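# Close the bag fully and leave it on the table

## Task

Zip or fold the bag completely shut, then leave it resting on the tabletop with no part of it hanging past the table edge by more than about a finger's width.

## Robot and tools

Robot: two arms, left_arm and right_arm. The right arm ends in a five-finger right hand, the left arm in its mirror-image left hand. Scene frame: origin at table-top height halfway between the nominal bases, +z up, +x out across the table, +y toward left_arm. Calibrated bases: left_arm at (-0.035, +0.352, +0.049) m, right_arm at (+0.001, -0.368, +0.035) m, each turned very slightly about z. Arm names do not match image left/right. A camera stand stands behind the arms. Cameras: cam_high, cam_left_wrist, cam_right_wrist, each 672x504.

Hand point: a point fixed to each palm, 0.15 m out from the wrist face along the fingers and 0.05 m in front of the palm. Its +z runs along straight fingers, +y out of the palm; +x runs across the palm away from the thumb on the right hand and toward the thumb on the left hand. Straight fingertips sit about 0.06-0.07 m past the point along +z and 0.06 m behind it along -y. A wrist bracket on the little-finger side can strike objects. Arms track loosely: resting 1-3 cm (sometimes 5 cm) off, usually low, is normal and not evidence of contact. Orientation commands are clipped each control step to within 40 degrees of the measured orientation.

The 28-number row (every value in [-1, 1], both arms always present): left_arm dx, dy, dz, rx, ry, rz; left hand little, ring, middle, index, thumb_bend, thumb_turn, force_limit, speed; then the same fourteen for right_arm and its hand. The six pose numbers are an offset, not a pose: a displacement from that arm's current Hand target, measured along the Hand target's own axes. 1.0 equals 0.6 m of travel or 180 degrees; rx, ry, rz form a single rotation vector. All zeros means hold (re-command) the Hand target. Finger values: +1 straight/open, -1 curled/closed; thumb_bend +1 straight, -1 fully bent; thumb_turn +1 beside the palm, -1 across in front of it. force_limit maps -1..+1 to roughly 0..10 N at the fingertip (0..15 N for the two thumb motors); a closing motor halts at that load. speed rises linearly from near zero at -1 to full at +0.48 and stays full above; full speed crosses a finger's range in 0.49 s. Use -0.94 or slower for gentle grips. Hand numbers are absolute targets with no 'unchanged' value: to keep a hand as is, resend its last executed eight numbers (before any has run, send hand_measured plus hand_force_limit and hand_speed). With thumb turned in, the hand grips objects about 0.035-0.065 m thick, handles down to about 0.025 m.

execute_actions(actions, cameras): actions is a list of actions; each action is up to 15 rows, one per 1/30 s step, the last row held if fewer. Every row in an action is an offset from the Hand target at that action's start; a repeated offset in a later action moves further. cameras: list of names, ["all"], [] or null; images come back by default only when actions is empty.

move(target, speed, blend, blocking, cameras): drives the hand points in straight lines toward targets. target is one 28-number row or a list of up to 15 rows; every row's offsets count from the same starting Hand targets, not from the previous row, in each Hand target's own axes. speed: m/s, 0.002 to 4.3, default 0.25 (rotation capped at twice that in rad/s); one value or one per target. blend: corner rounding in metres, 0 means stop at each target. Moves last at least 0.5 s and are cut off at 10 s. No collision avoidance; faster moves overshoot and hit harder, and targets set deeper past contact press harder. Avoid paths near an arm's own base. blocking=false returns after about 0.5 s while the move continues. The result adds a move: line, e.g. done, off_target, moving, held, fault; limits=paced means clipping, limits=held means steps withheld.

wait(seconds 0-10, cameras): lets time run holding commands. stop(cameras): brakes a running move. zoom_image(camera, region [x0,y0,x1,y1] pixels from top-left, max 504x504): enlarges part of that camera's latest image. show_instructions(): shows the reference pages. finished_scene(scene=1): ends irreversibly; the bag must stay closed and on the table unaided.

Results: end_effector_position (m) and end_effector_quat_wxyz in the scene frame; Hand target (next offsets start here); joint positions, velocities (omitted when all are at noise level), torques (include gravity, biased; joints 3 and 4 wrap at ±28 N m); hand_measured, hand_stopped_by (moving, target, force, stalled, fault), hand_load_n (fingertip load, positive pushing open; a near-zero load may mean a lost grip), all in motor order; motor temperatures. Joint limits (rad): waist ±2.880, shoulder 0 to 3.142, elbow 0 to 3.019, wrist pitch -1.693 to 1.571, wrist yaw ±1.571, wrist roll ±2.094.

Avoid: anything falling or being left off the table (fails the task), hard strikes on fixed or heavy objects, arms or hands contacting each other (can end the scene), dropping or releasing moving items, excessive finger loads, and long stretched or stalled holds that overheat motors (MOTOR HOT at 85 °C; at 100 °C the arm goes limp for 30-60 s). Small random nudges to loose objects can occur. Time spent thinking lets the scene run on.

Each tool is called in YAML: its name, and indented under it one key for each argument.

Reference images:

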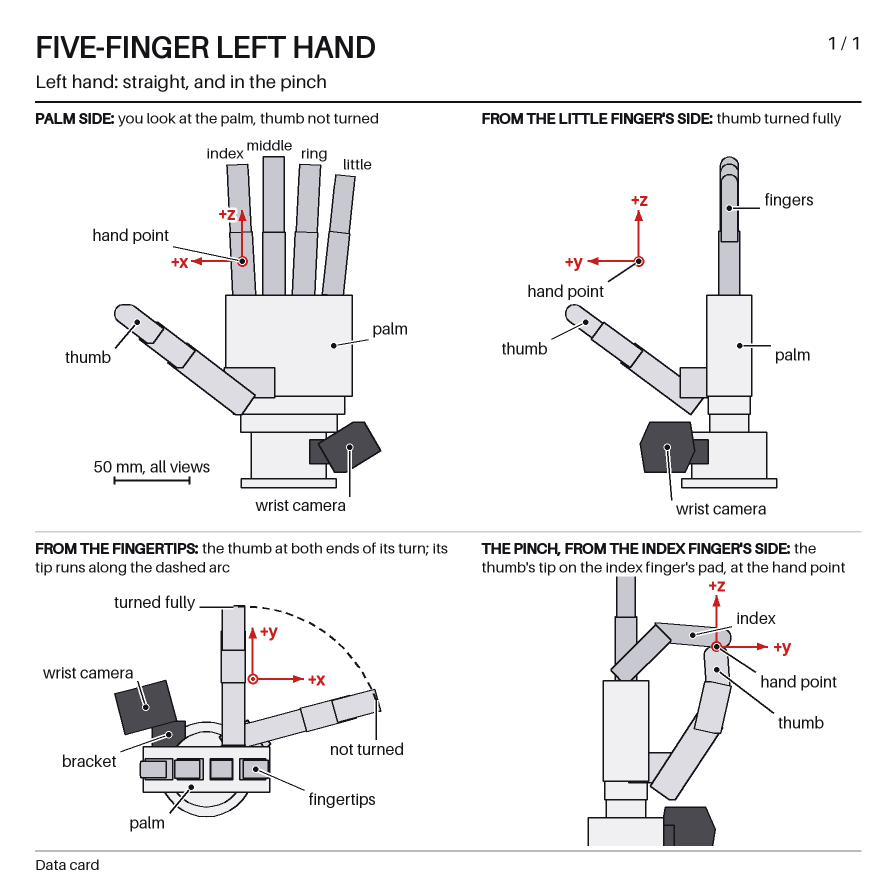

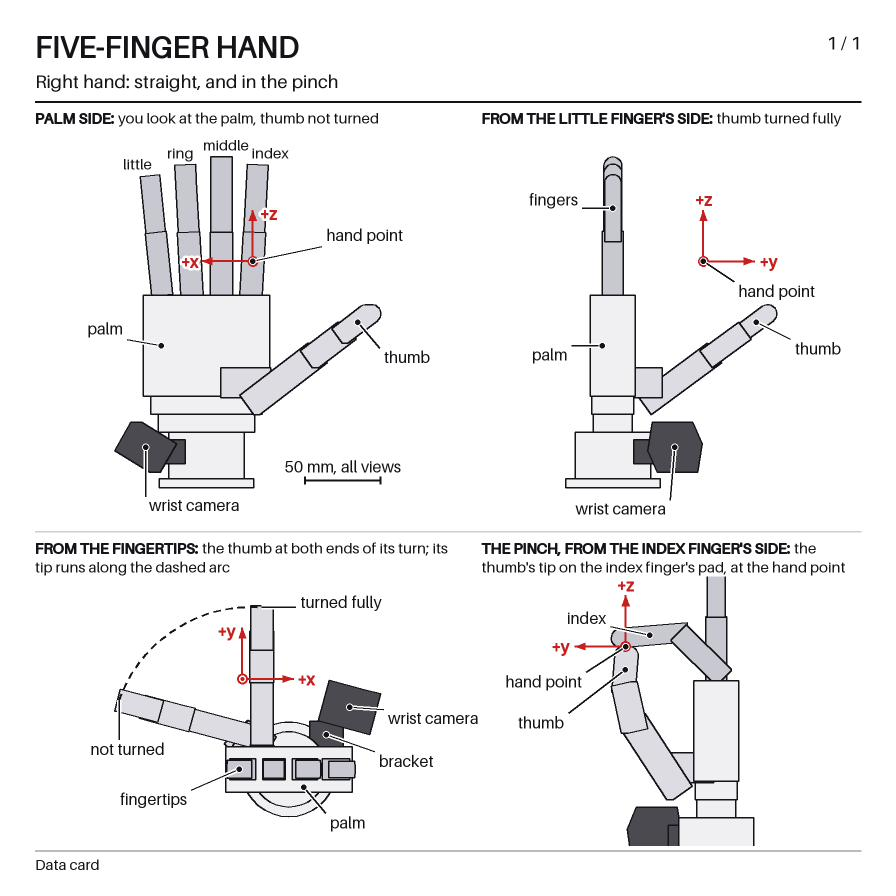

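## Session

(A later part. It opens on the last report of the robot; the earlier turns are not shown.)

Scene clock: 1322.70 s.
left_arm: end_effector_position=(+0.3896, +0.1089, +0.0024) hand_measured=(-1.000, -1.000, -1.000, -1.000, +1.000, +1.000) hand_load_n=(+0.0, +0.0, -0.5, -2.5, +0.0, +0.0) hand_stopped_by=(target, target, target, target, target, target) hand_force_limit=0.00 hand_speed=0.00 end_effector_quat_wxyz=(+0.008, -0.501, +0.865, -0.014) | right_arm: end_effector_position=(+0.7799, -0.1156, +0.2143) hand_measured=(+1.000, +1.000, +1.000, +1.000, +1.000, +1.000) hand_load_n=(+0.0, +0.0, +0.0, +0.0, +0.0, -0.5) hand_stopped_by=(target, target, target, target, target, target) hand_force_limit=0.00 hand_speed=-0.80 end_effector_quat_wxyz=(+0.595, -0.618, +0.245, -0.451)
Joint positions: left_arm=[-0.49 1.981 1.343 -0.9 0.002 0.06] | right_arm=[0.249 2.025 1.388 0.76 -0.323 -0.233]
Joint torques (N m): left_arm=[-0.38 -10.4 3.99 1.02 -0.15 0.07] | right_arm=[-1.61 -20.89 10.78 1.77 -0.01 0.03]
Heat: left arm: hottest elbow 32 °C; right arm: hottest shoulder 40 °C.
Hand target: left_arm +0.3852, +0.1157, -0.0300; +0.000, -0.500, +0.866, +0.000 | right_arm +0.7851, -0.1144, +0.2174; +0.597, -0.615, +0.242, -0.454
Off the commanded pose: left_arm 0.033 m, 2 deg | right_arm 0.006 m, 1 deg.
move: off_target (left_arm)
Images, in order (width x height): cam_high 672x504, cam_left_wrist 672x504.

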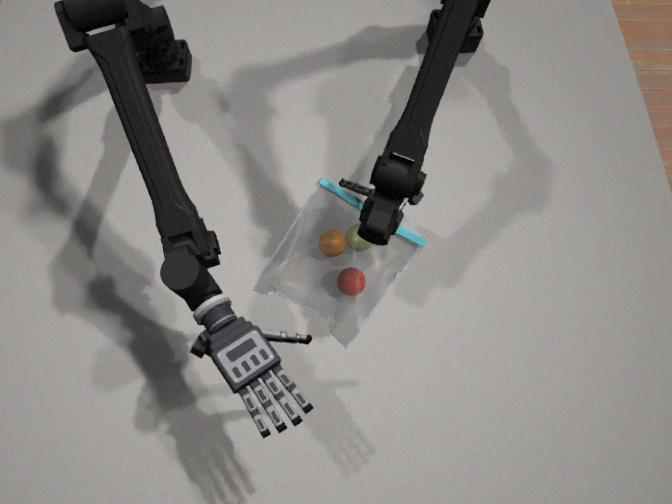

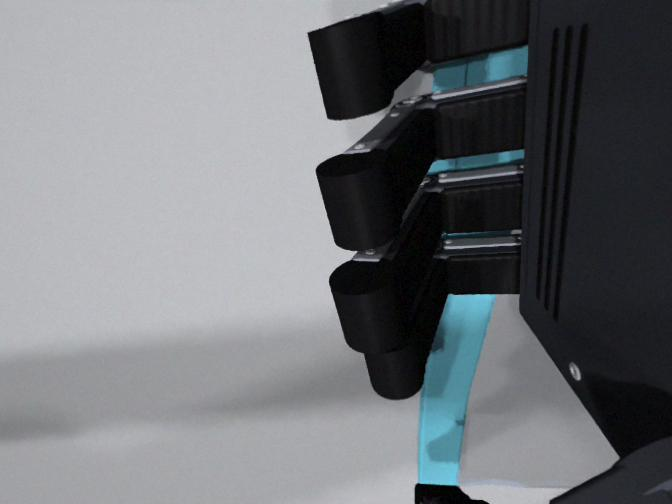

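move:
  target:
    - [0,0.0097,0.1,0,0,0,-1,-1,-1,-1,1,1,0,0,0,0,0,0,0,0,1,1,1,1,1,1,0,-0.8]
  cameras: ["cam_high","cam_left_wrist"]
  speed: [0.08]

Scene clock: 1330.50 s.
left_arm: end_effector_position=(+0.3987, +0.1028, -0.0025) hand_measured=(-1.000, -1.000, -1.000, -1.000, +1.000, +1.000) hand_load_n=(-0.5, -0.5, -2.5, -7.0, +0.0, +0.0) hand_stopped_by=(target, target, target, target, target, target) hand_force_limit=0.00 hand_speed=0.00 end_effector_quat_wxyz=(+0.025, -0.497, +0.866, -0.048) | right_arm: end_effector_position=(+0.7799, -0.1156, +0.2143) hand_measured=(+1.000, +1.000, +1.000, +1.000, +1.000, +1.000) hand_load_n=(+0.0, +0.0, -0.5, +0.0, +0.0, +0.0) hand_stopped_by=(target, target, target, target, target, target) hand_force_limit=0.00 hand_speed=-0.80 end_effector_quat_wxyz=(+0.595, -0.618, +0.245, -0.451)
Joint positions: left_arm=[-0.49 1.964 1.308 -0.806 0.011 0.067] | right_arm=[0.249 2.025 1.388 0.76 -0.323 -0.233]
Joint torques (N m): left_arm=[-0.26 -3.78 2.3 2.36 -0.49 0.02] | right_arm=[-1.44 -20.84 10.8 1.76 0.01 0.03]
Heat: left arm: hottest elbow 32 °C; right arm: hottest shoulder 40 °C.
Hand target: left_arm +0.3803, +0.1185, -0.0898; +0.000, -0.500, +0.866, +0.000 | right_arm +0.7851, -0.1144, +0.2174; +0.597, -0.615, +0.242, -0.454
Off the commanded pose: left_arm 0.091 m, 6 deg | right_arm 0.006 m, 1 deg.
move: off_target (left_arm)
Images, in order (width x height): cam_high 672x504, cam_left_wrist 672x504.

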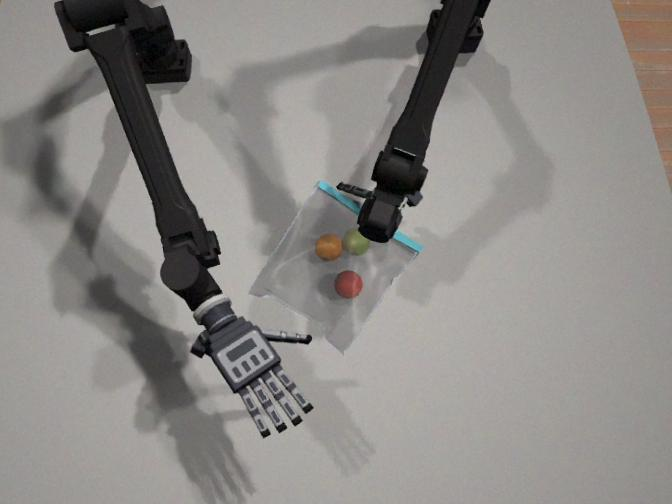

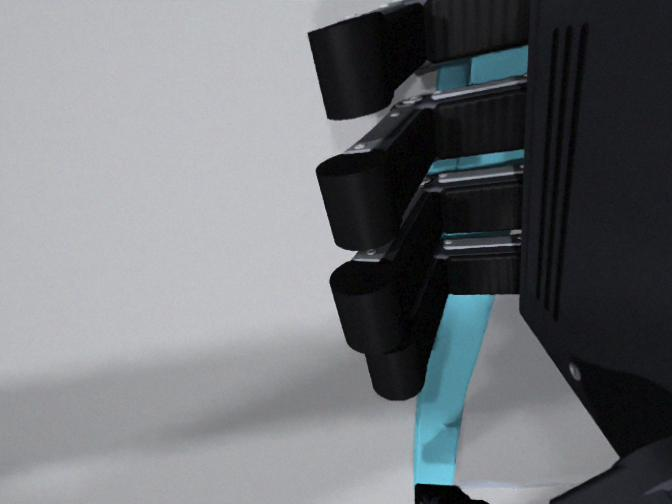

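move:
  target:
    - [0.0066,-0.027,-0.2,0,0,0,-1,-1,-1,-1,1,1,0,0,0,0,0,0,0,0,1,1,1,1,1,1,0,-0.8]
    - [0.0895,0.1215,-0.3833,0,0,0,-1,-1,-1,-1,1,1,0,0,0,0,0,0,0,0,1,1,1,1,1,1,0,-0.8]
  cameras: ["cam_high","cam_left_wrist"]
  speed: [0.1,0.25]
  blend: [0.01,0]

zoom_image:
  camera: "cam_high"
  region: [310, 160, 440, 250]

Scene clock: 1354.33 s.
left_arm: end_effector_position=(+0.2958, +0.1108, +0.1386) hand_measured=(-1.000, -1.000, -1.000, -1.000, +1.000, +1.000) hand_load_n=(+0.0, +0.0, +0.0, +0.0, +0.0, +0.0) hand_stopped_by=(target, target, target, target, target, target) hand_force_limit=0.00 hand_speed=0.00 end_effector_quat_wxyz=(+0.002, -0.497, +0.868, -0.004) | right_arm: end_effector_position=(+0.7799, -0.1156, +0.2143) hand_measured=(+1.000, +1.000, +1.000, +1.000, +1.000, +1.000) hand_load_n=(+0.0, +0.0, -0.5, -0.5, +0.0, +0.0) hand_stopped_by=(target, target, target, target, target, target) hand_force_limit=0.00 hand_speed=-0.80 end_effector_quat_wxyz=(+0.595, -0.618, +0.245, -0.451)
Joint positions: left_arm=[-0.577 1.631 1.238 -1.168 0.001 -0.018] | right_arm=[0.249 2.025 1.388 0.76 -0.323 -0.233]
Joint torques (N m): left_arm=[-1.49 -11.46 5.6 -0.61 -0.1 -0.18] | right_arm=[-1.49 -20.84 10.8 1.76 0 0.03]
Heat: left arm: hottest elbow 31 °C; right arm: hottest shoulder 40 °C.
Hand target: left_arm +0.2902, +0.1086, +0.1401; +0.000, -0.500, +0.866, +0.000 | right_arm +0.7851, -0.1144, +0.2174; +0.597, -0.615, +0.242, -0.454
Off the commanded pose: left_arm 0.006 m, 1 deg | right_arm 0.006 m, 1 deg.
move: done
Images, in order (width x height): cam_high 672x504, cam_left_wrist 672x504.

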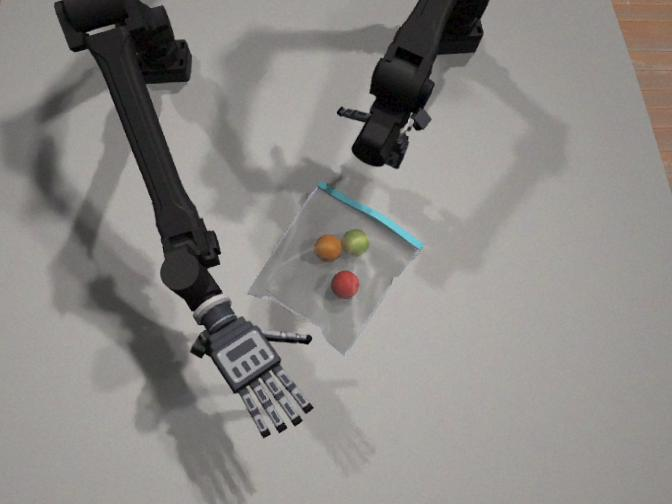

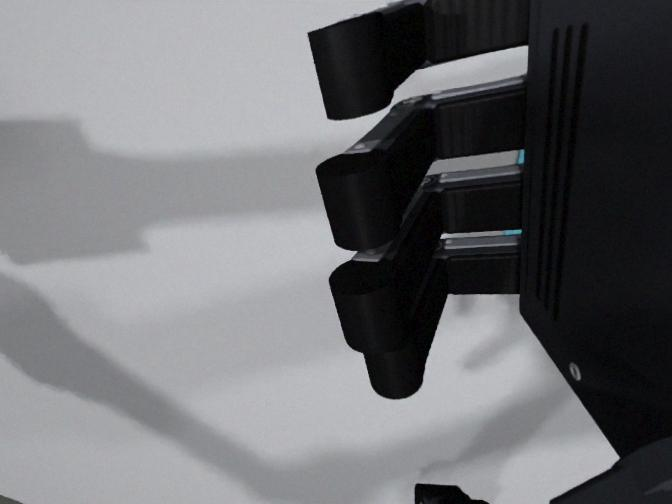

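Scaled by 3.877 from the camera's 672x504 image, which has a finer 960x720 frame.

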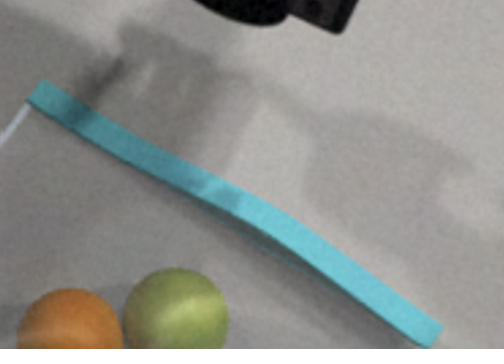

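move:
  target: [0.1862,0.0272,0.0667,0.4065,-0.1089,-0.1419,1,1,1,1,1,1,0,0,0,0,0,0,0,0,1,1,1,1,1,1,0,-0.8]
  cameras: ["cam_high","cam_left_wrist"]
  speed: 0.25

zoom_image:
  camera: "cam_left_wrist"
  region: [200, 0, 450, 250]

Scene clock: 1383.37 s.
left_arm: end_effector_position=(+0.2235, +0.0232, +0.1040) hand_measured=(+1.000, +1.000, +1.000, +1.000, +1.000, +1.000) hand_load_n=(+0.0, +0.0, +0.0, +0.0, +0.0, -0.5) hand_stopped_by=(target, target, target, target, target, target) hand_force_limit=0.00 hand_speed=0.00 end_effector_quat_wxyz=(-0.434, +0.561, -0.561, +0.427) | right_arm: end_effector_position=(+0.7799, -0.1156, +0.2143) hand_measured=(+1.000, +1.000, +1.000, +1.000, +1.000, +1.000) hand_load_n=(+0.0, +0.0, +0.0, +0.0, +0.0, +0.0) hand_stopped_by=(target, target, target, target, target, target) hand_force_limit=0.00 hand_speed=-0.80 end_effector_quat_wxyz=(+0.595, -0.618, +0.245, -0.451)
Joint positions: left_arm=[-1.315 1.394 0.493 0.121 -1.192 -0.735] | right_arm=[0.249 2.025 1.388 0.76 -0.323 -0.233]
Joint torques (N m): left_arm=[-1.55 -5.13 4.38 1.16 -0.76 -0.15] | right_arm=[-1.55 -20.89 10.77 1.73 0 0.03]
Heat: left arm: hottest elbow 31 °C; right arm: hottest shoulder 40 °C.
Hand target: left_arm +0.2201, +0.0201, +0.1000; -0.430, +0.561, -0.561, +0.431 | right_arm +0.7851, -0.1144, +0.2174; +0.597, -0.615, +0.242, -0.454
Off the commanded pose: left_arm 0.006 m, 1 deg | right_arm 0.006 m, 1 deg.
move: done
Images, in order (width x height): cam_high 672x504, cam_left_wrist 672x504.

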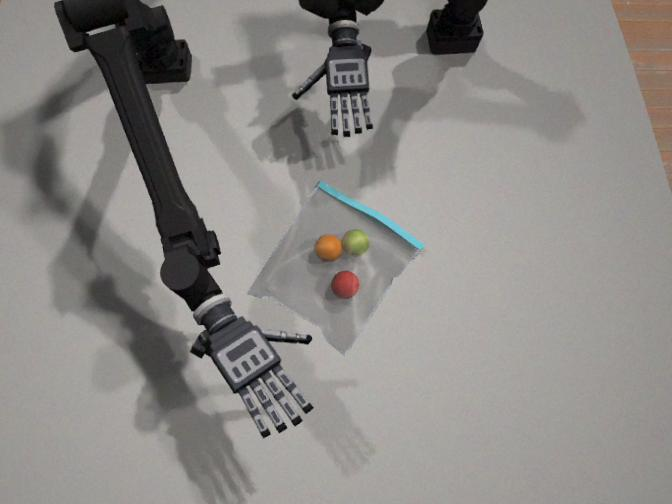

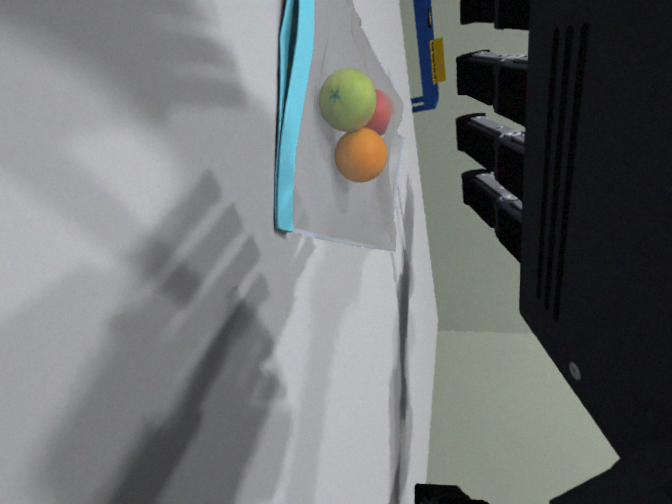

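Scaled by 2.016 from the camera's 672x504 image, which has a finer 960x720 frame.

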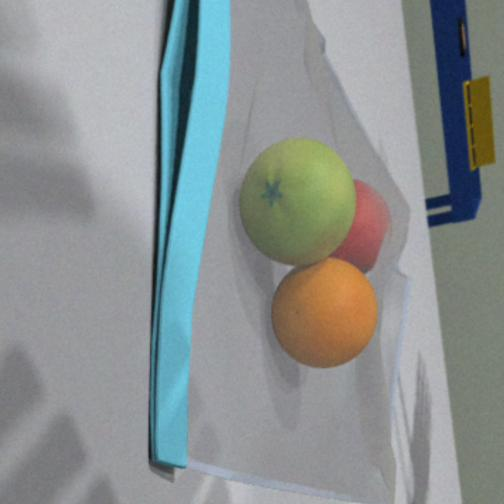

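zoom_image:
  camera: "cam_high"
  region: [310, 170, 440, 260]

zoom_image:
  camera: "cam_left_wrist"
  region: [250, 0, 350, 140]

Scaled by 3.877 from the camera's 672x504 image, which has a finer 960x720 frame.

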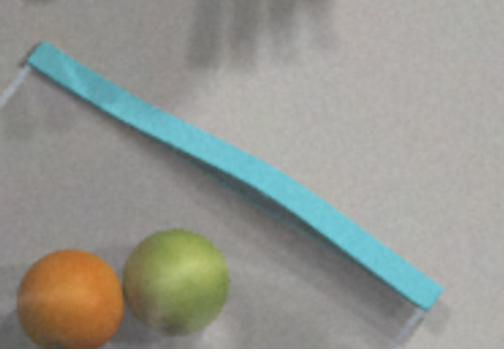

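Scaled by 3.600 from the camera's 672x504 image, which has a finer 960x720 frame.

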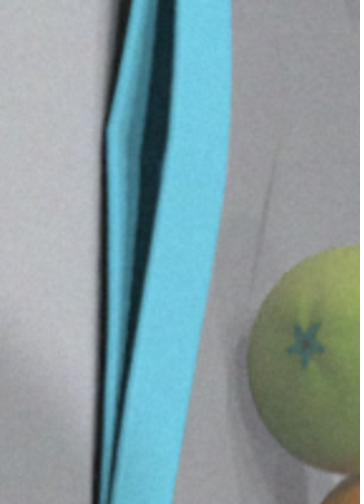

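move:
  target:
    - [-0.1417,-0.1178,0.279,-0.4065,0.1089,0.1419,0,0,0,1,1,1,0,0,0,0,0,0,0,0,1,1,1,1,1,1,0,-0.8]
    - [-0.16,-0.0694,0.2592,-0.4065,0.1089,0.1419,0,0,0,1,1,1,0,0,0,0,0,0,0,0,1,1,1,1,1,1,0,-0.8]
  cameras: ["cam_high","cam_left_wrist"]
  speed: [0.25,0.12]

zoom_image:
  camera: "cam_high"
  region: [310, 160, 440, 250]

Scene clock: 1495.30 s.
left_arm: end_effector_position=(+0.3759, +0.1119, +0.0979) hand_measured=(+0.000, +0.000, +0.000, +1.000, +1.000, +1.000) hand_load_n=(+0.0, +0.0, +0.0, +0.0, +0.0, +0.0) hand_stopped_by=(target, target, target, target, target, target) hand_force_limit=0.00 hand_speed=0.00 end_effector_quat_wxyz=(-0.004, -0.501, +0.865, +0.007) | right_arm: end_effector_position=(+0.7799, -0.1156, +0.2143) hand_measured=(+1.000, +1.000, +1.000, +1.000, +1.000, +1.000) hand_load_n=(+0.0, +0.0, +0.0, +0.0, +0.0, +0.0) hand_stopped_by=(target, target, target, target, target, target) hand_force_limit=0.00 hand_speed=-0.80 end_effector_quat_wxyz=(+0.595, -0.618, +0.245, -0.451)
Joint positions: left_arm=[-0.497 1.858 1.429 -1.159 -0.002 0.051] | right_arm=[0.249 2.025 1.388 0.76 -0.323 -0.233]
Joint torques (N m): left_arm=[0.09 -14.39 5.61 0.13 0.01 0.16] | right_arm=[-1.44 -20.78 10.8 1.78 0 0.03]
Heat: left arm: hottest elbow 30 °C; right arm: hottest shoulder 40 °C.
Hand target: left_arm +0.3811, +0.1159, +0.1000; +0.000, -0.500, +0.866, +0.000 | right_arm +0.7851, -0.1144, +0.2174; +0.597, -0.615, +0.242, -0.454
Off the commanded pose: left_arm 0.007 m, 1 deg | right_arm 0.006 m, 1 deg.
move: done
Images, in order (width x height): cam_high 672x504, cam_left_wrist 672x504.

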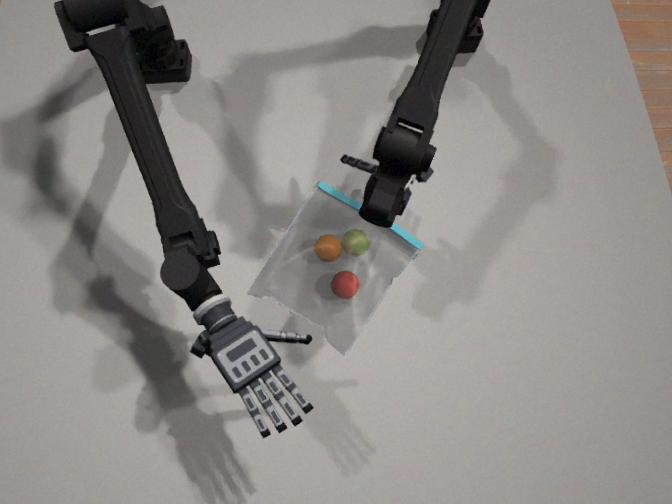

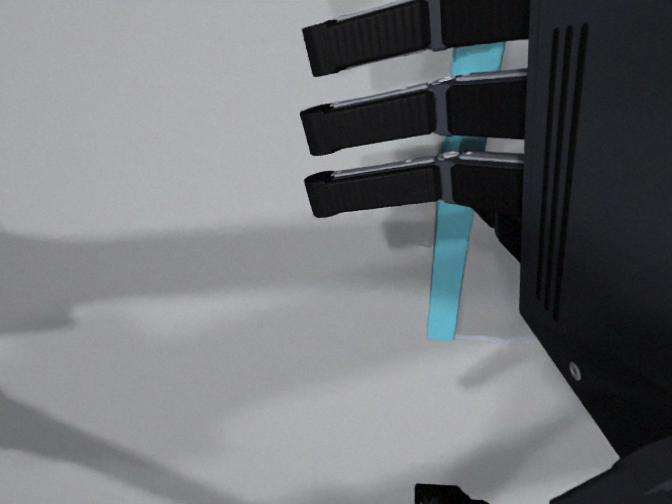

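Scaled by 3.877 from the camera's 672x504 image, which has a finer 960x720 frame.

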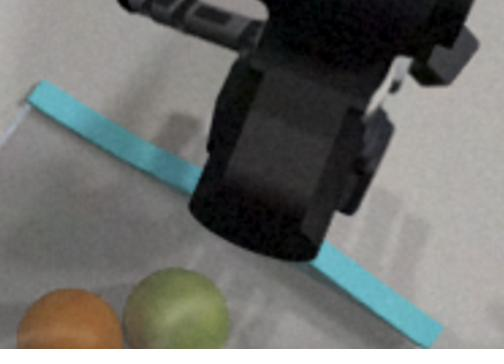

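move:
  target:
    - [0,0.0097,0.05,0,0,0,0,0,0,1,1,1,0,0,0,0,0,0,0,0,1,1,1,1,1,1,0,-0.8]
    - [0,0.0195,0.1333,-0.015,0,0,0,0,0,1,1,1,0,0,0,0,0,0,0,0,1,1,1,1,1,1,0,-0.8]
    - [0,0.029,0.2,-0.036,0,0,0,0,0,1,1,1,0,0,0,0,0,0,0,0,1,1,1,1,1,1,0,-0.8]
  cameras: ["cam_high","cam_left_wrist"]
  speed: 0.08
  blend: 0.01

zoom_image:
  camera: "cam_high"
  region: [310, 160, 440, 250]

Scene clock: 1514.60 s.
left_arm: end_effector_position=(+0.3767, +0.1122, +0.0650) hand_measured=(+0.000, +0.000, +0.000, +1.000, +1.000, +1.000) hand_load_n=(+0.0, +0.0, +0.0, -8.0, +0.0, +0.0) hand_stopped_by=(target, target, target, target, target, target) hand_force_limit=0.00 hand_speed=0.00 end_effector_quat_wxyz=(+0.001, -0.496, +0.868, -0.007) | right_arm: end_effector_position=(+0.7799, -0.1156, +0.2143) hand_measured=(+1.000, +1.000, +1.000, +1.000, +1.000, +1.000) hand_load_n=(+0.0, +0.0, +0.0, +0.0, +0.0, +0.0) hand_stopped_by=(target, target, target, target, target, target) hand_force_limit=0.00 hand_speed=-0.80 end_effector_quat_wxyz=(+0.595, -0.618, +0.245, -0.451)
Joint positions: left_arm=[-0.495 1.878 1.368 -1.048 0.005 0.066] | right_arm=[0.249 2.025 1.388 0.76 -0.323 -0.233]
Joint torques (N m): left_arm=[-0.21 -2.73 3.26 1.55 -0.54 0] | right_arm=[-1.49 -20.78 10.8 1.8 -0.01 0.03]
Heat: left arm: hottest elbow 31 °C; right arm: hottest shoulder 40 °C.
Hand target: left_arm +0.3662, +0.1245, -0.0200; -0.028, -0.499, +0.865, +0.049 | right_arm +0.7851, -0.1144, +0.2174; +0.597, -0.615, +0.242, -0.454
Off the commanded pose: left_arm 0.086 m, 7 deg | right_arm 0.006 m, 1 deg.
move: off_target (left_arm)
Images, in order (width x height): cam_high 672x504, cam_left_wrist 672x504.

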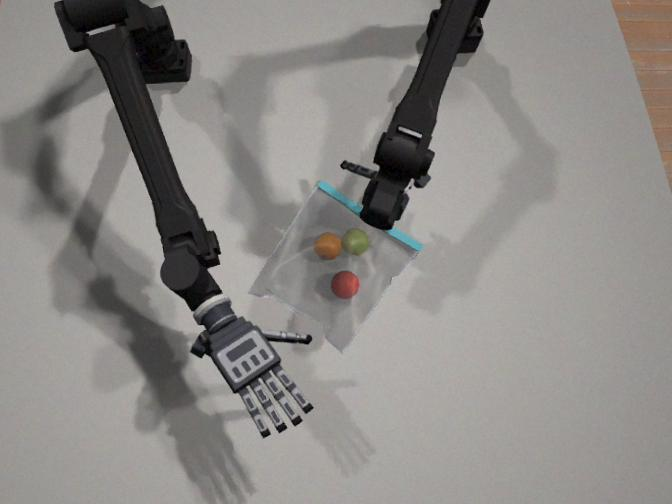

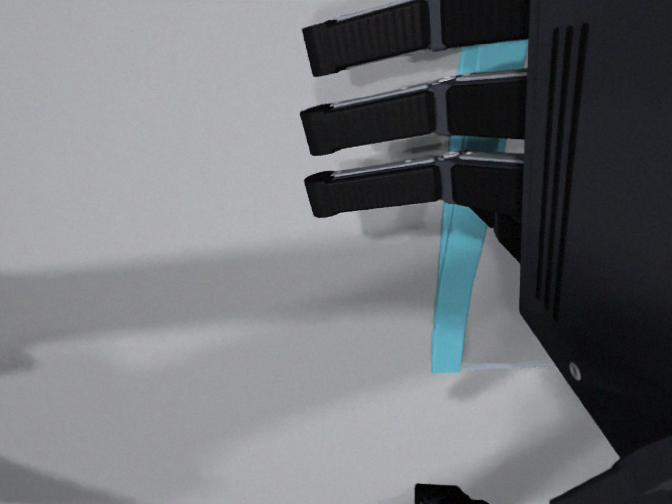

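Scaled by 3.877 from the camera's 672x504 image, which has a finer 960x720 frame.

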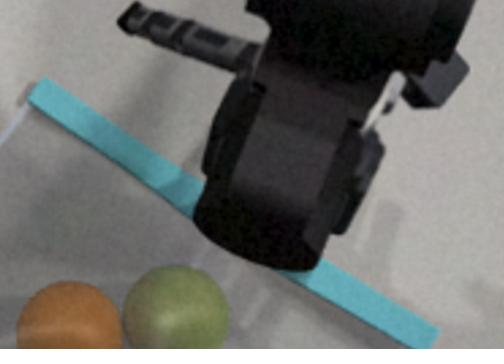

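move:
  target:
    - [0.0063,-0.0018,-0.1512,0.036,0,0,0,0,0,1,1,1,0,0,0,0,0,0,0,0,1,1,1,1,1,1,0,-0.8]
    - [0.007,0.0037,-0.2343,0.036,0,0,0,0,0,1,1,1,0,0,0,0,0,0,0,0,1,1,1,1,1,1,0,-0.8]
    - [-0.067,-0.0477,-0.2403,0.036,0,0,0,0,0,1,1,1,0,0,0,0,0,0,0,0,1,1,1,1,1,1,0,-0.8]
    - [-0.0667,-0.0133,-0.2028,0.036,0,0,0,0,0,1,1,1,0,0,0,0,0,0,0,0,1,1,1,1,1,1,0,-0.8]
  cameras: ["cam_high","cam_left_wrist"]
  speed: [0.1,0.15,0.15,0.1]
  blend: [0.01,0.01,0.005,0]

zoom_image:
  camera: "cam_high"
  region: [310, 160, 440, 250]

Scene clock: 1549.07 s.
left_arm: end_effector_position=(+0.4023, +0.1458, +0.1050) hand_measured=(+0.000, +0.000, +0.000, +1.000, +1.000, +1.000) hand_load_n=(+0.0, +0.0, +0.0, +0.0, +0.0, +0.0) hand_stopped_by=(target, target, target, target, target, target) hand_force_limit=0.00 hand_speed=0.00 end_effector_quat_wxyz=(+0.000, -0.504, +0.864, +0.000) | right_arm: end_effector_position=(+0.7799, -0.1156, +0.2143) hand_measured=(+1.000, +1.000, +1.000, +1.000, +1.000, +1.000) hand_load_n=(+0.0, -0.5, +0.0, +0.0, +0.0, -0.5) hand_stopped_by=(target, target, target, target, target, target) hand_force_limit=0.00 hand_speed=-0.80 end_effector_quat_wxyz=(+0.595, -0.618, +0.245, -0.451)
Joint positions: left_arm=[-0.419 1.862 1.459 -1.169 0 0.124] | right_arm=[0.249 2.025 1.388 0.76 -0.323 -0.233]
Joint torques (N m): left_arm=[-0.38 -13.51 5.64 0.2 -0.07 0.17] | right_arm=[-1.55 -20.95 10.74 1.76 0 0.03]
Heat: left arm: hottest elbow 30 °C; right arm: hottest shoulder 40 °C.
Hand target: left_arm +0.4049, +0.1485, +0.1001; +0.000, -0.500, +0.866, +0.000 | right_arm +0.7851, -0.1144, +0.2174; +0.597, -0.615, +0.242, -0.454
Off the commanded pose: left_arm 0.006 m, 1 deg | right_arm 0.006 m, 1 deg.
move: done
Images, in order (width x height): cam_high 672x504, cam_left_wrist 672x504.

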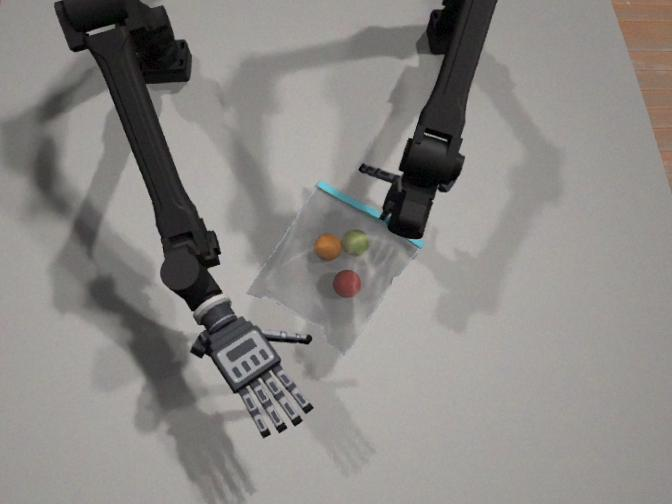

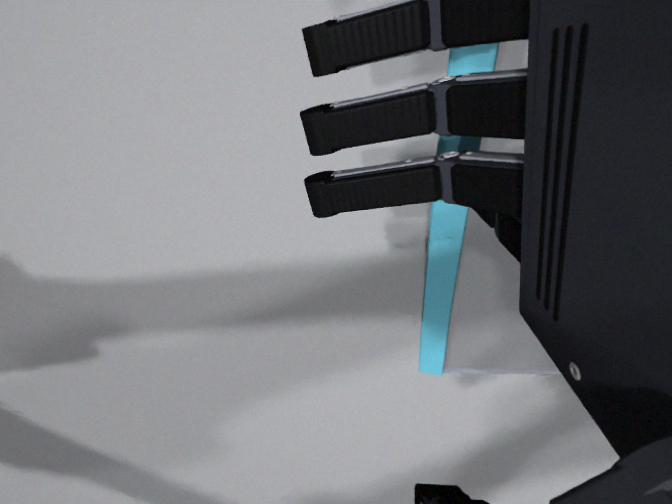

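Scaled by 3.877 from the camera's 672x504 image, which has a finer 960x720 frame.

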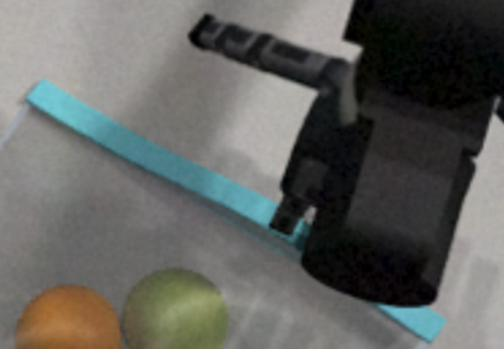

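move:
  target:
    - [0.0171,0.0103,0.05,0,0,0,0,0,0,1,1,1,0,0,0,0,0,0,0,0,1,1,1,1,1,1,0,-0.8]
    - [0.017,0.02,0.1333,-0.015,0,0,0,0,0,1,1,1,0,0,0,0,0,0,0,0,1,1,1,1,1,1,0,-0.8]
    - [0.0173,0.0293,0.2,-0.036,0,0,0,0,0,1,1,1,0,0,0,0,0,0,0,0,1,1,1,1,1,1,0,-0.8]
  cameras: ["cam_high","cam_left_wrist"]
  speed: 0.08
  blend: 0.01

zoom_image:
  camera: "cam_high"
  region: [310, 160, 440, 250]

Scene clock: 1571.83 s.
left_arm: end_effector_position=(+0.3966, +0.1486, +0.0627) hand_measured=(+0.000, +0.000, +0.000, +1.000, +1.000, +1.000) hand_load_n=(+0.0, +0.0, +0.0, -9.0, +0.0, +0.0) hand_stopped_by=(target, target, target, target, target, target) hand_force_limit=0.00 hand_speed=0.00 end_effector_quat_wxyz=(+0.001, -0.504, +0.864, +0.001) | right_arm: end_effector_position=(+0.7799, -0.1156, +0.2143) hand_measured=(+1.000, +1.000, +1.000, +1.000, +1.000, +1.000) hand_load_n=(+0.0, +0.0, +0.0, +0.0, +0.0, +0.0) hand_stopped_by=(target, target, target, target, target, target) hand_force_limit=0.00 hand_speed=-0.80 end_effector_quat_wxyz=(+0.595, -0.618, +0.245, -0.451)
Joint positions: left_arm=[-0.419 1.895 1.385 -1.061 -0.003 0.124] | right_arm=[0.249 2.025 1.388 0.76 -0.323 -0.233]
Joint torques (N m): left_arm=[-1.73 -3.08 3.69 1.72 -0.53 -0.07] | right_arm=[-1.49 -20.84 10.81 1.77 -0.01 0.02]
Heat: left arm: hottest elbow 30 °C; right arm: hottest shoulder 40 °C.
Hand target: left_arm +0.3844, +0.1481, -0.0200; -0.028, -0.499, +0.865, +0.049 | right_arm +0.7851, -0.1144, +0.2174; +0.597, -0.615, +0.242, -0.454
Off the commanded pose: left_arm 0.084 m, 6 deg | right_arm 0.006 m, 1 deg.
move: off_target (left_arm)
Images, in order (width x height): cam_high 672x504, cam_left_wrist 672x504.

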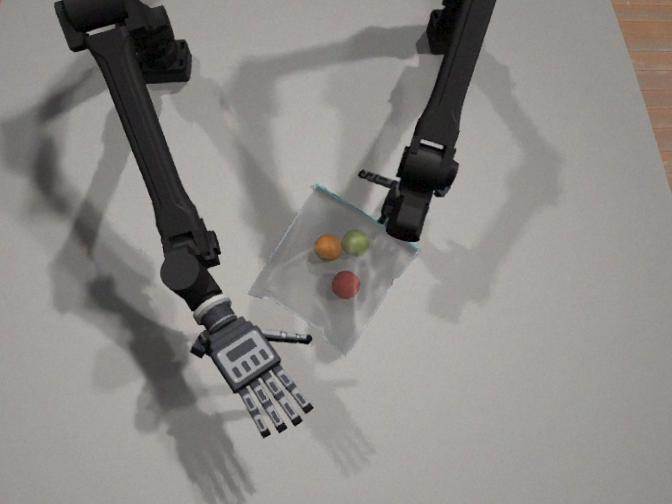

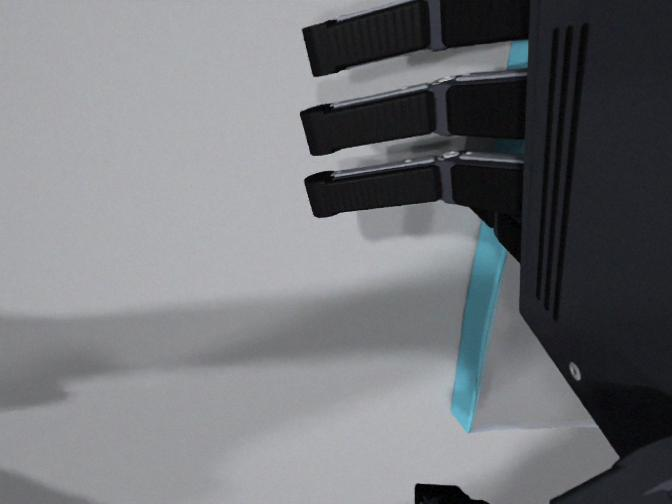

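Scaled by 3.877 from the camera's 672x504 image, which has a finer 960x720 frame.

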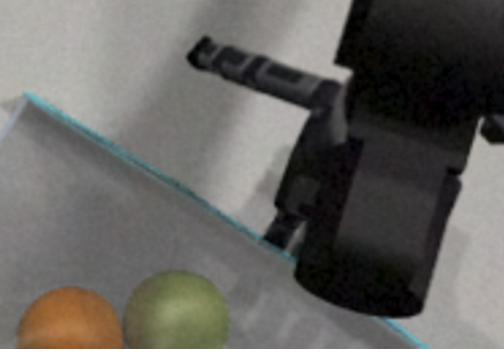

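move:
  target:
    - [-0.0015,-0.0045,-0.1347,0.036,0,0,0,0,0,1,1,1,0,0,0,0,0,0,0,0,1,1,1,1,1,1,0,-0.8]
    - [0.0422,0.1075,-0.2393,0.036,0,0,0,0,0,1,1,1,0,0,0,0,0,0,0,0,1,1,1,1,1,1,0,-0.8]
  cameras: ["cam_high","cam_left_wrist"]
  speed: [0.1,0.2]
  blend: [0.01,0]

zoom_image:
  camera: "cam_high"
  region: [310, 160, 440, 250]

Scene clock: 1589.17 s.
left_arm: end_effector_position=(+0.3362, +0.1540, +0.1300) hand_measured=(+0.000, +0.000, +0.000, +1.000, +1.000, +1.000) hand_load_n=(+0.0, +0.0, +0.0, +0.0, +0.0, +0.0) hand_stopped_by=(target, target, target, target, target, target) hand_force_limit=0.00 hand_speed=0.00 end_effector_quat_wxyz=(+0.004, -0.498, +0.867, -0.005) | right_arm: end_effector_position=(+0.7799, -0.1156, +0.2143) hand_measured=(+1.000, +1.000, +1.000, +1.000, +1.000, +1.000) hand_load_n=(+0.0, +0.0, +0.0, +0.0, +0.0, +0.0) hand_stopped_by=(target, target, target, target, target, target) hand_force_limit=0.00 hand_speed=-0.80 end_effector_quat_wxyz=(+0.595, -0.618, +0.245, -0.451)
Joint positions: left_arm=[-0.457 1.674 1.27 -1.153 0 0.1] | right_arm=[0.249 2.025 1.388 0.76 -0.323 -0.233]
Joint torques (N m): left_arm=[-1.67 -11.69 5.63 -0.58 -0.05 -0.19] | right_arm=[-1.44 -20.95 10.8 1.8 0 0.02]
Heat: left arm: hottest elbow 30 °C; right arm: hottest shoulder 40 °C.
Hand target: left_arm +0.3304, +0.1503, +0.1300; +0.000, -0.500, +0.866, +0.000 | right_arm +0.7851, -0.1144, +0.2174; +0.597, -0.615, +0.242, -0.454
Off the commanded pose: left_arm 0.007 m, 1 deg | right_arm 0.006 m, 1 deg.
move: done
Images, in order (width x height): cam_high 672x504, cam_left_wrist 672x504.

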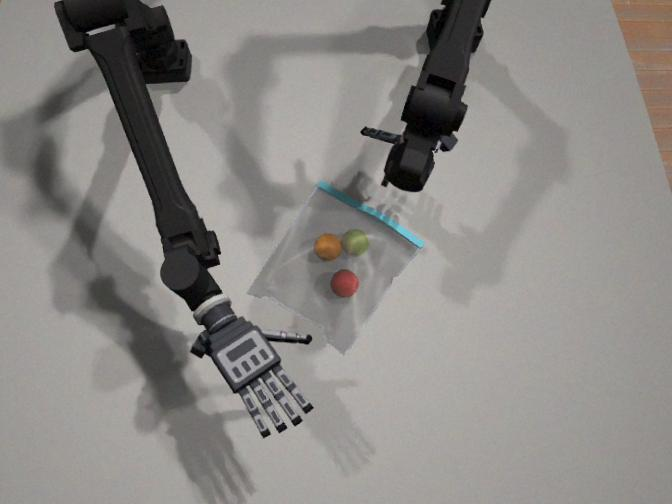

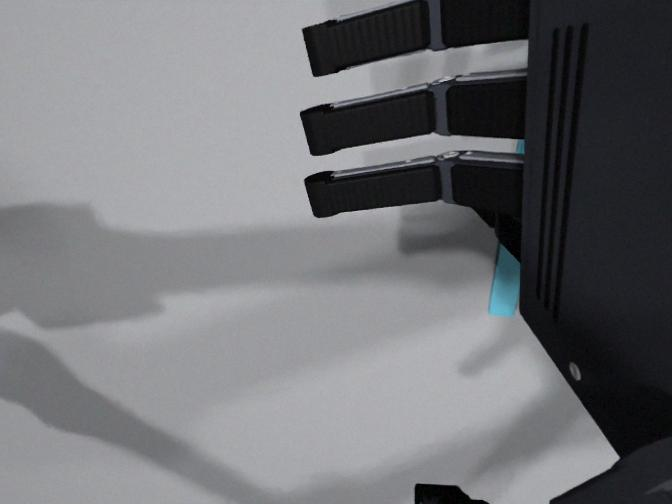

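Scaled by 3.877 from the camera's 672x504 image, which has a finer 960x720 frame.

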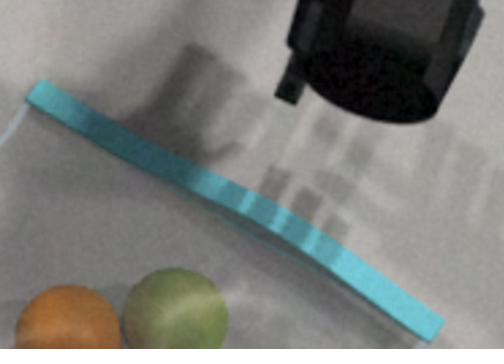

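move:
  target: [0.2,0.12,0.0667,0.4065,-0.1089,-0.1419,1,1,1,1,1,1,0,0,0,0,0,0,0,0,1,1,1,1,1,1,0,-0.8]
  cameras: ["cam_high","cam_left_wrist"]
  speed: 0.25

zoom_image:
  camera: "cam_left_wrist"
  region: [200, 0, 400, 250]

Scene clock: 1603.97 s.
left_arm: end_effector_position=(+0.2114, +0.0867, +0.0921) hand_measured=(+1.000, +1.000, +1.000, +1.000, +1.000, +1.000) hand_load_n=(+0.0, +0.0, +0.0, +0.0, +0.0, +0.0) hand_stopped_by=(target, target, target, target, target, target) hand_force_limit=0.00 hand_speed=0.00 end_effector_quat_wxyz=(-0.436, +0.560, -0.562, +0.424) | right_arm: end_effector_position=(+0.7799, -0.1156, +0.2143) hand_measured=(+1.000, +1.000, +1.000, +1.000, +1.000, +1.000) hand_load_n=(+0.0, +0.0, +0.0, +0.0, +0.0, +0.0) hand_stopped_by=(target, target, target, target, target, target) hand_force_limit=0.00 hand_speed=-0.80 end_effector_quat_wxyz=(+0.595, -0.618, +0.245, -0.451)
Joint positions: left_arm=[-1.291 1.259 0.315 0.198 -1.177 -0.692] | right_arm=[0.249 2.025 1.388 0.76 -0.323 -0.233]
Joint torques (N m): left_arm=[-1.73 -2.67 4.18 1.14 -0.74 -0.22] | right_arm=[-1.49 -20.84 10.85 1.76 0 0.03]
Heat: left arm: hottest elbow 30 °C; right arm: hottest shoulder 40 °C.
Hand target: left_arm +0.2080, +0.0826, +0.0899; -0.430, +0.561, -0.561, +0.431 | right_arm +0.7851, -0.1144, +0.2174; +0.597, -0.615, +0.242, -0.454
Off the commanded pose: left_arm 0.006 m, 1 deg | right_arm 0.006 m, 1 deg.
move: done
Images, in order (width x height): cam_high 672x504, cam_left_wrist 672x504.

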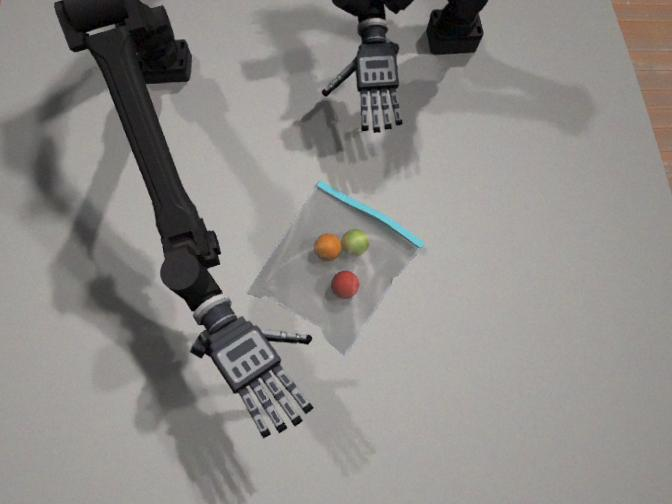

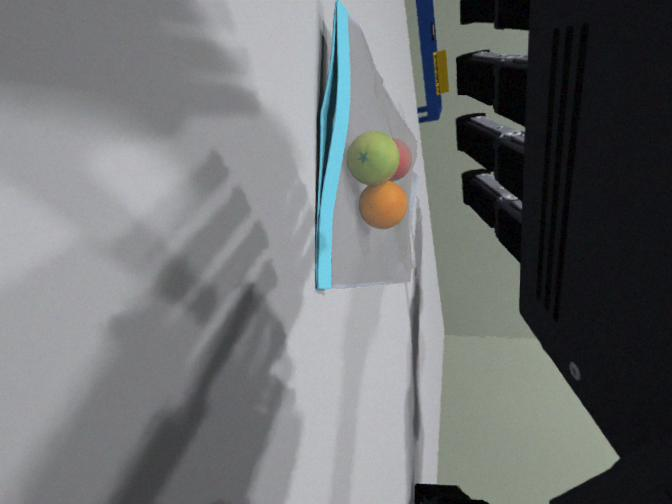

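Scaled by 2.016 from the camera's 672x504 image, which has a finer 960x720 frame.

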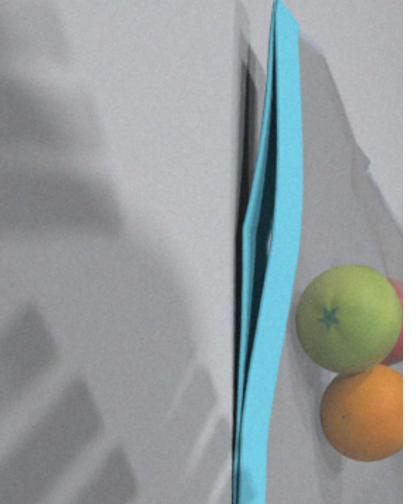

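zoom_image:
  camera: "cam_left_wrist"
  region: [295, 130, 375, 300]

zoom_image:
  camera: "cam_left_wrist"
  region: [295, 0, 375, 140]

Scaled by 2.965 from the camera's 672x504 image, which has a finer 960x720 frame.

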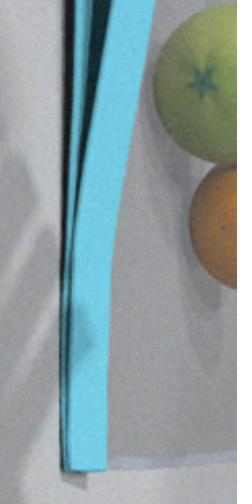

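Scaled by 3.600 from the camera's 672x504 image, which has a finer 960x720 frame.

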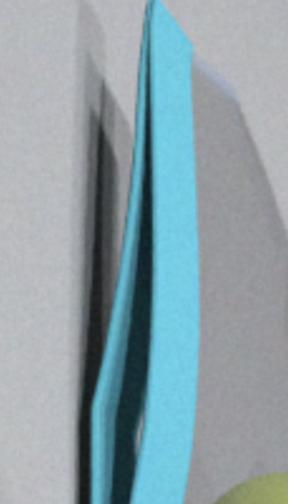

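move:
  target:
    - [0.0198,-0.12,0.2537,-0.4065,0.1089,0.1419,0,0,0,1,1,1,0,0,0,0,0,0,0,0,1,1,1,1,1,1,0,-0.8]
    - [0.0032,-0.0803,0.2345,-0.4065,0.1089,0.1419,0,0,0,1,1,1,0,0,0,0,0,0,0,0,1,1,1,1,1,1,0,-0.8]
  cameras: ["cam_high","cam_left_wrist"]
  speed: [0.25,0.12]

zoom_image:
  camera: "cam_high"
  region: [310, 160, 440, 250]

Scene clock: 1639.97 s.
left_arm: end_effector_position=(+0.3513, +0.0774, +0.0982) hand_measured=(+0.000, +0.000, +0.000, +1.000, +1.000, +1.000) hand_load_n=(+0.0, +0.5, +0.0, +0.0, +0.0, +0.0) hand_stopped_by=(target, target, target, target, target, target) hand_force_limit=0.00 hand_speed=0.00 end_effector_quat_wxyz=(-0.003, -0.502, +0.865, +0.008) | right_arm: end_effector_position=(+0.7799, -0.1156, +0.2143) hand_measured=(+1.000, +1.000, +1.000, +1.000, +1.000, +1.000) hand_load_n=(+0.0, +0.0, +0.0, +0.0, +0.5, +0.0) hand_stopped_by=(target, target, target, target, target, target) hand_force_limit=0.00 hand_speed=-0.80 end_effector_quat_wxyz=(+0.595, -0.618, +0.245, -0.451)
Joint positions: left_arm=[-0.576 1.845 1.412 -1.153 -0.002 -0.028] | right_arm=[0.249 2.025 1.388 0.76 -0.323 -0.233]
Joint torques (N m): left_arm=[-0.09 -14.21 5.59 0.21 0.01 0.15] | right_arm=[-1.49 -20.89 10.82 1.77 0 0.03]
Heat: left arm: hottest elbow 30 °C; right arm: hottest shoulder 40 °C.
Hand target: left_arm +0.3563, +0.0805, +0.1001; +0.000, -0.500, +0.866, +0.000 | right_arm +0.7851, -0.1144, +0.2174; +0.597, -0.615, +0.242, -0.454
Off the commanded pose: left_arm 0.006 m, 1 deg | right_arm 0.006 m, 1 deg.
move: done
Images, in order (width x height): cam_high 672x504, cam_left_wrist 672x504.

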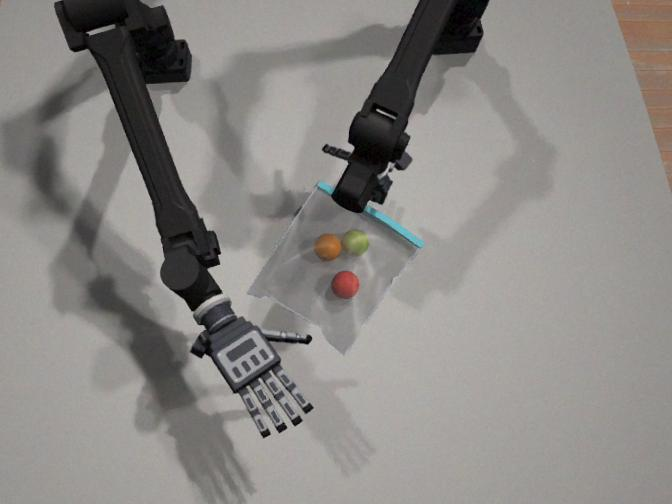

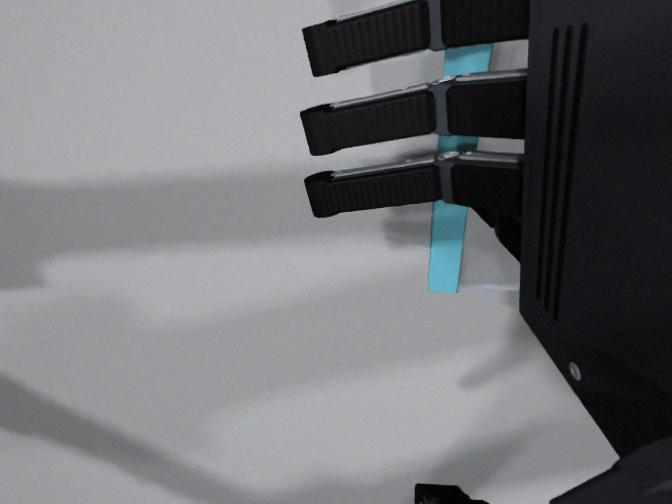

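Scaled by 3.877 from the camera's 672x504 image, which has a finer 960x720 frame.

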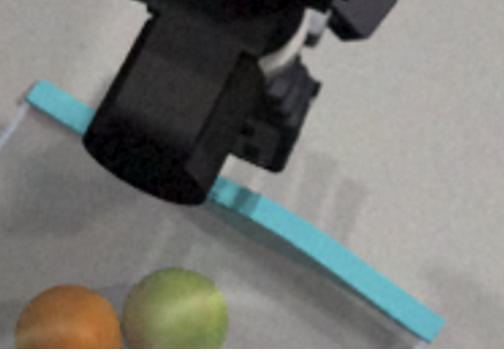

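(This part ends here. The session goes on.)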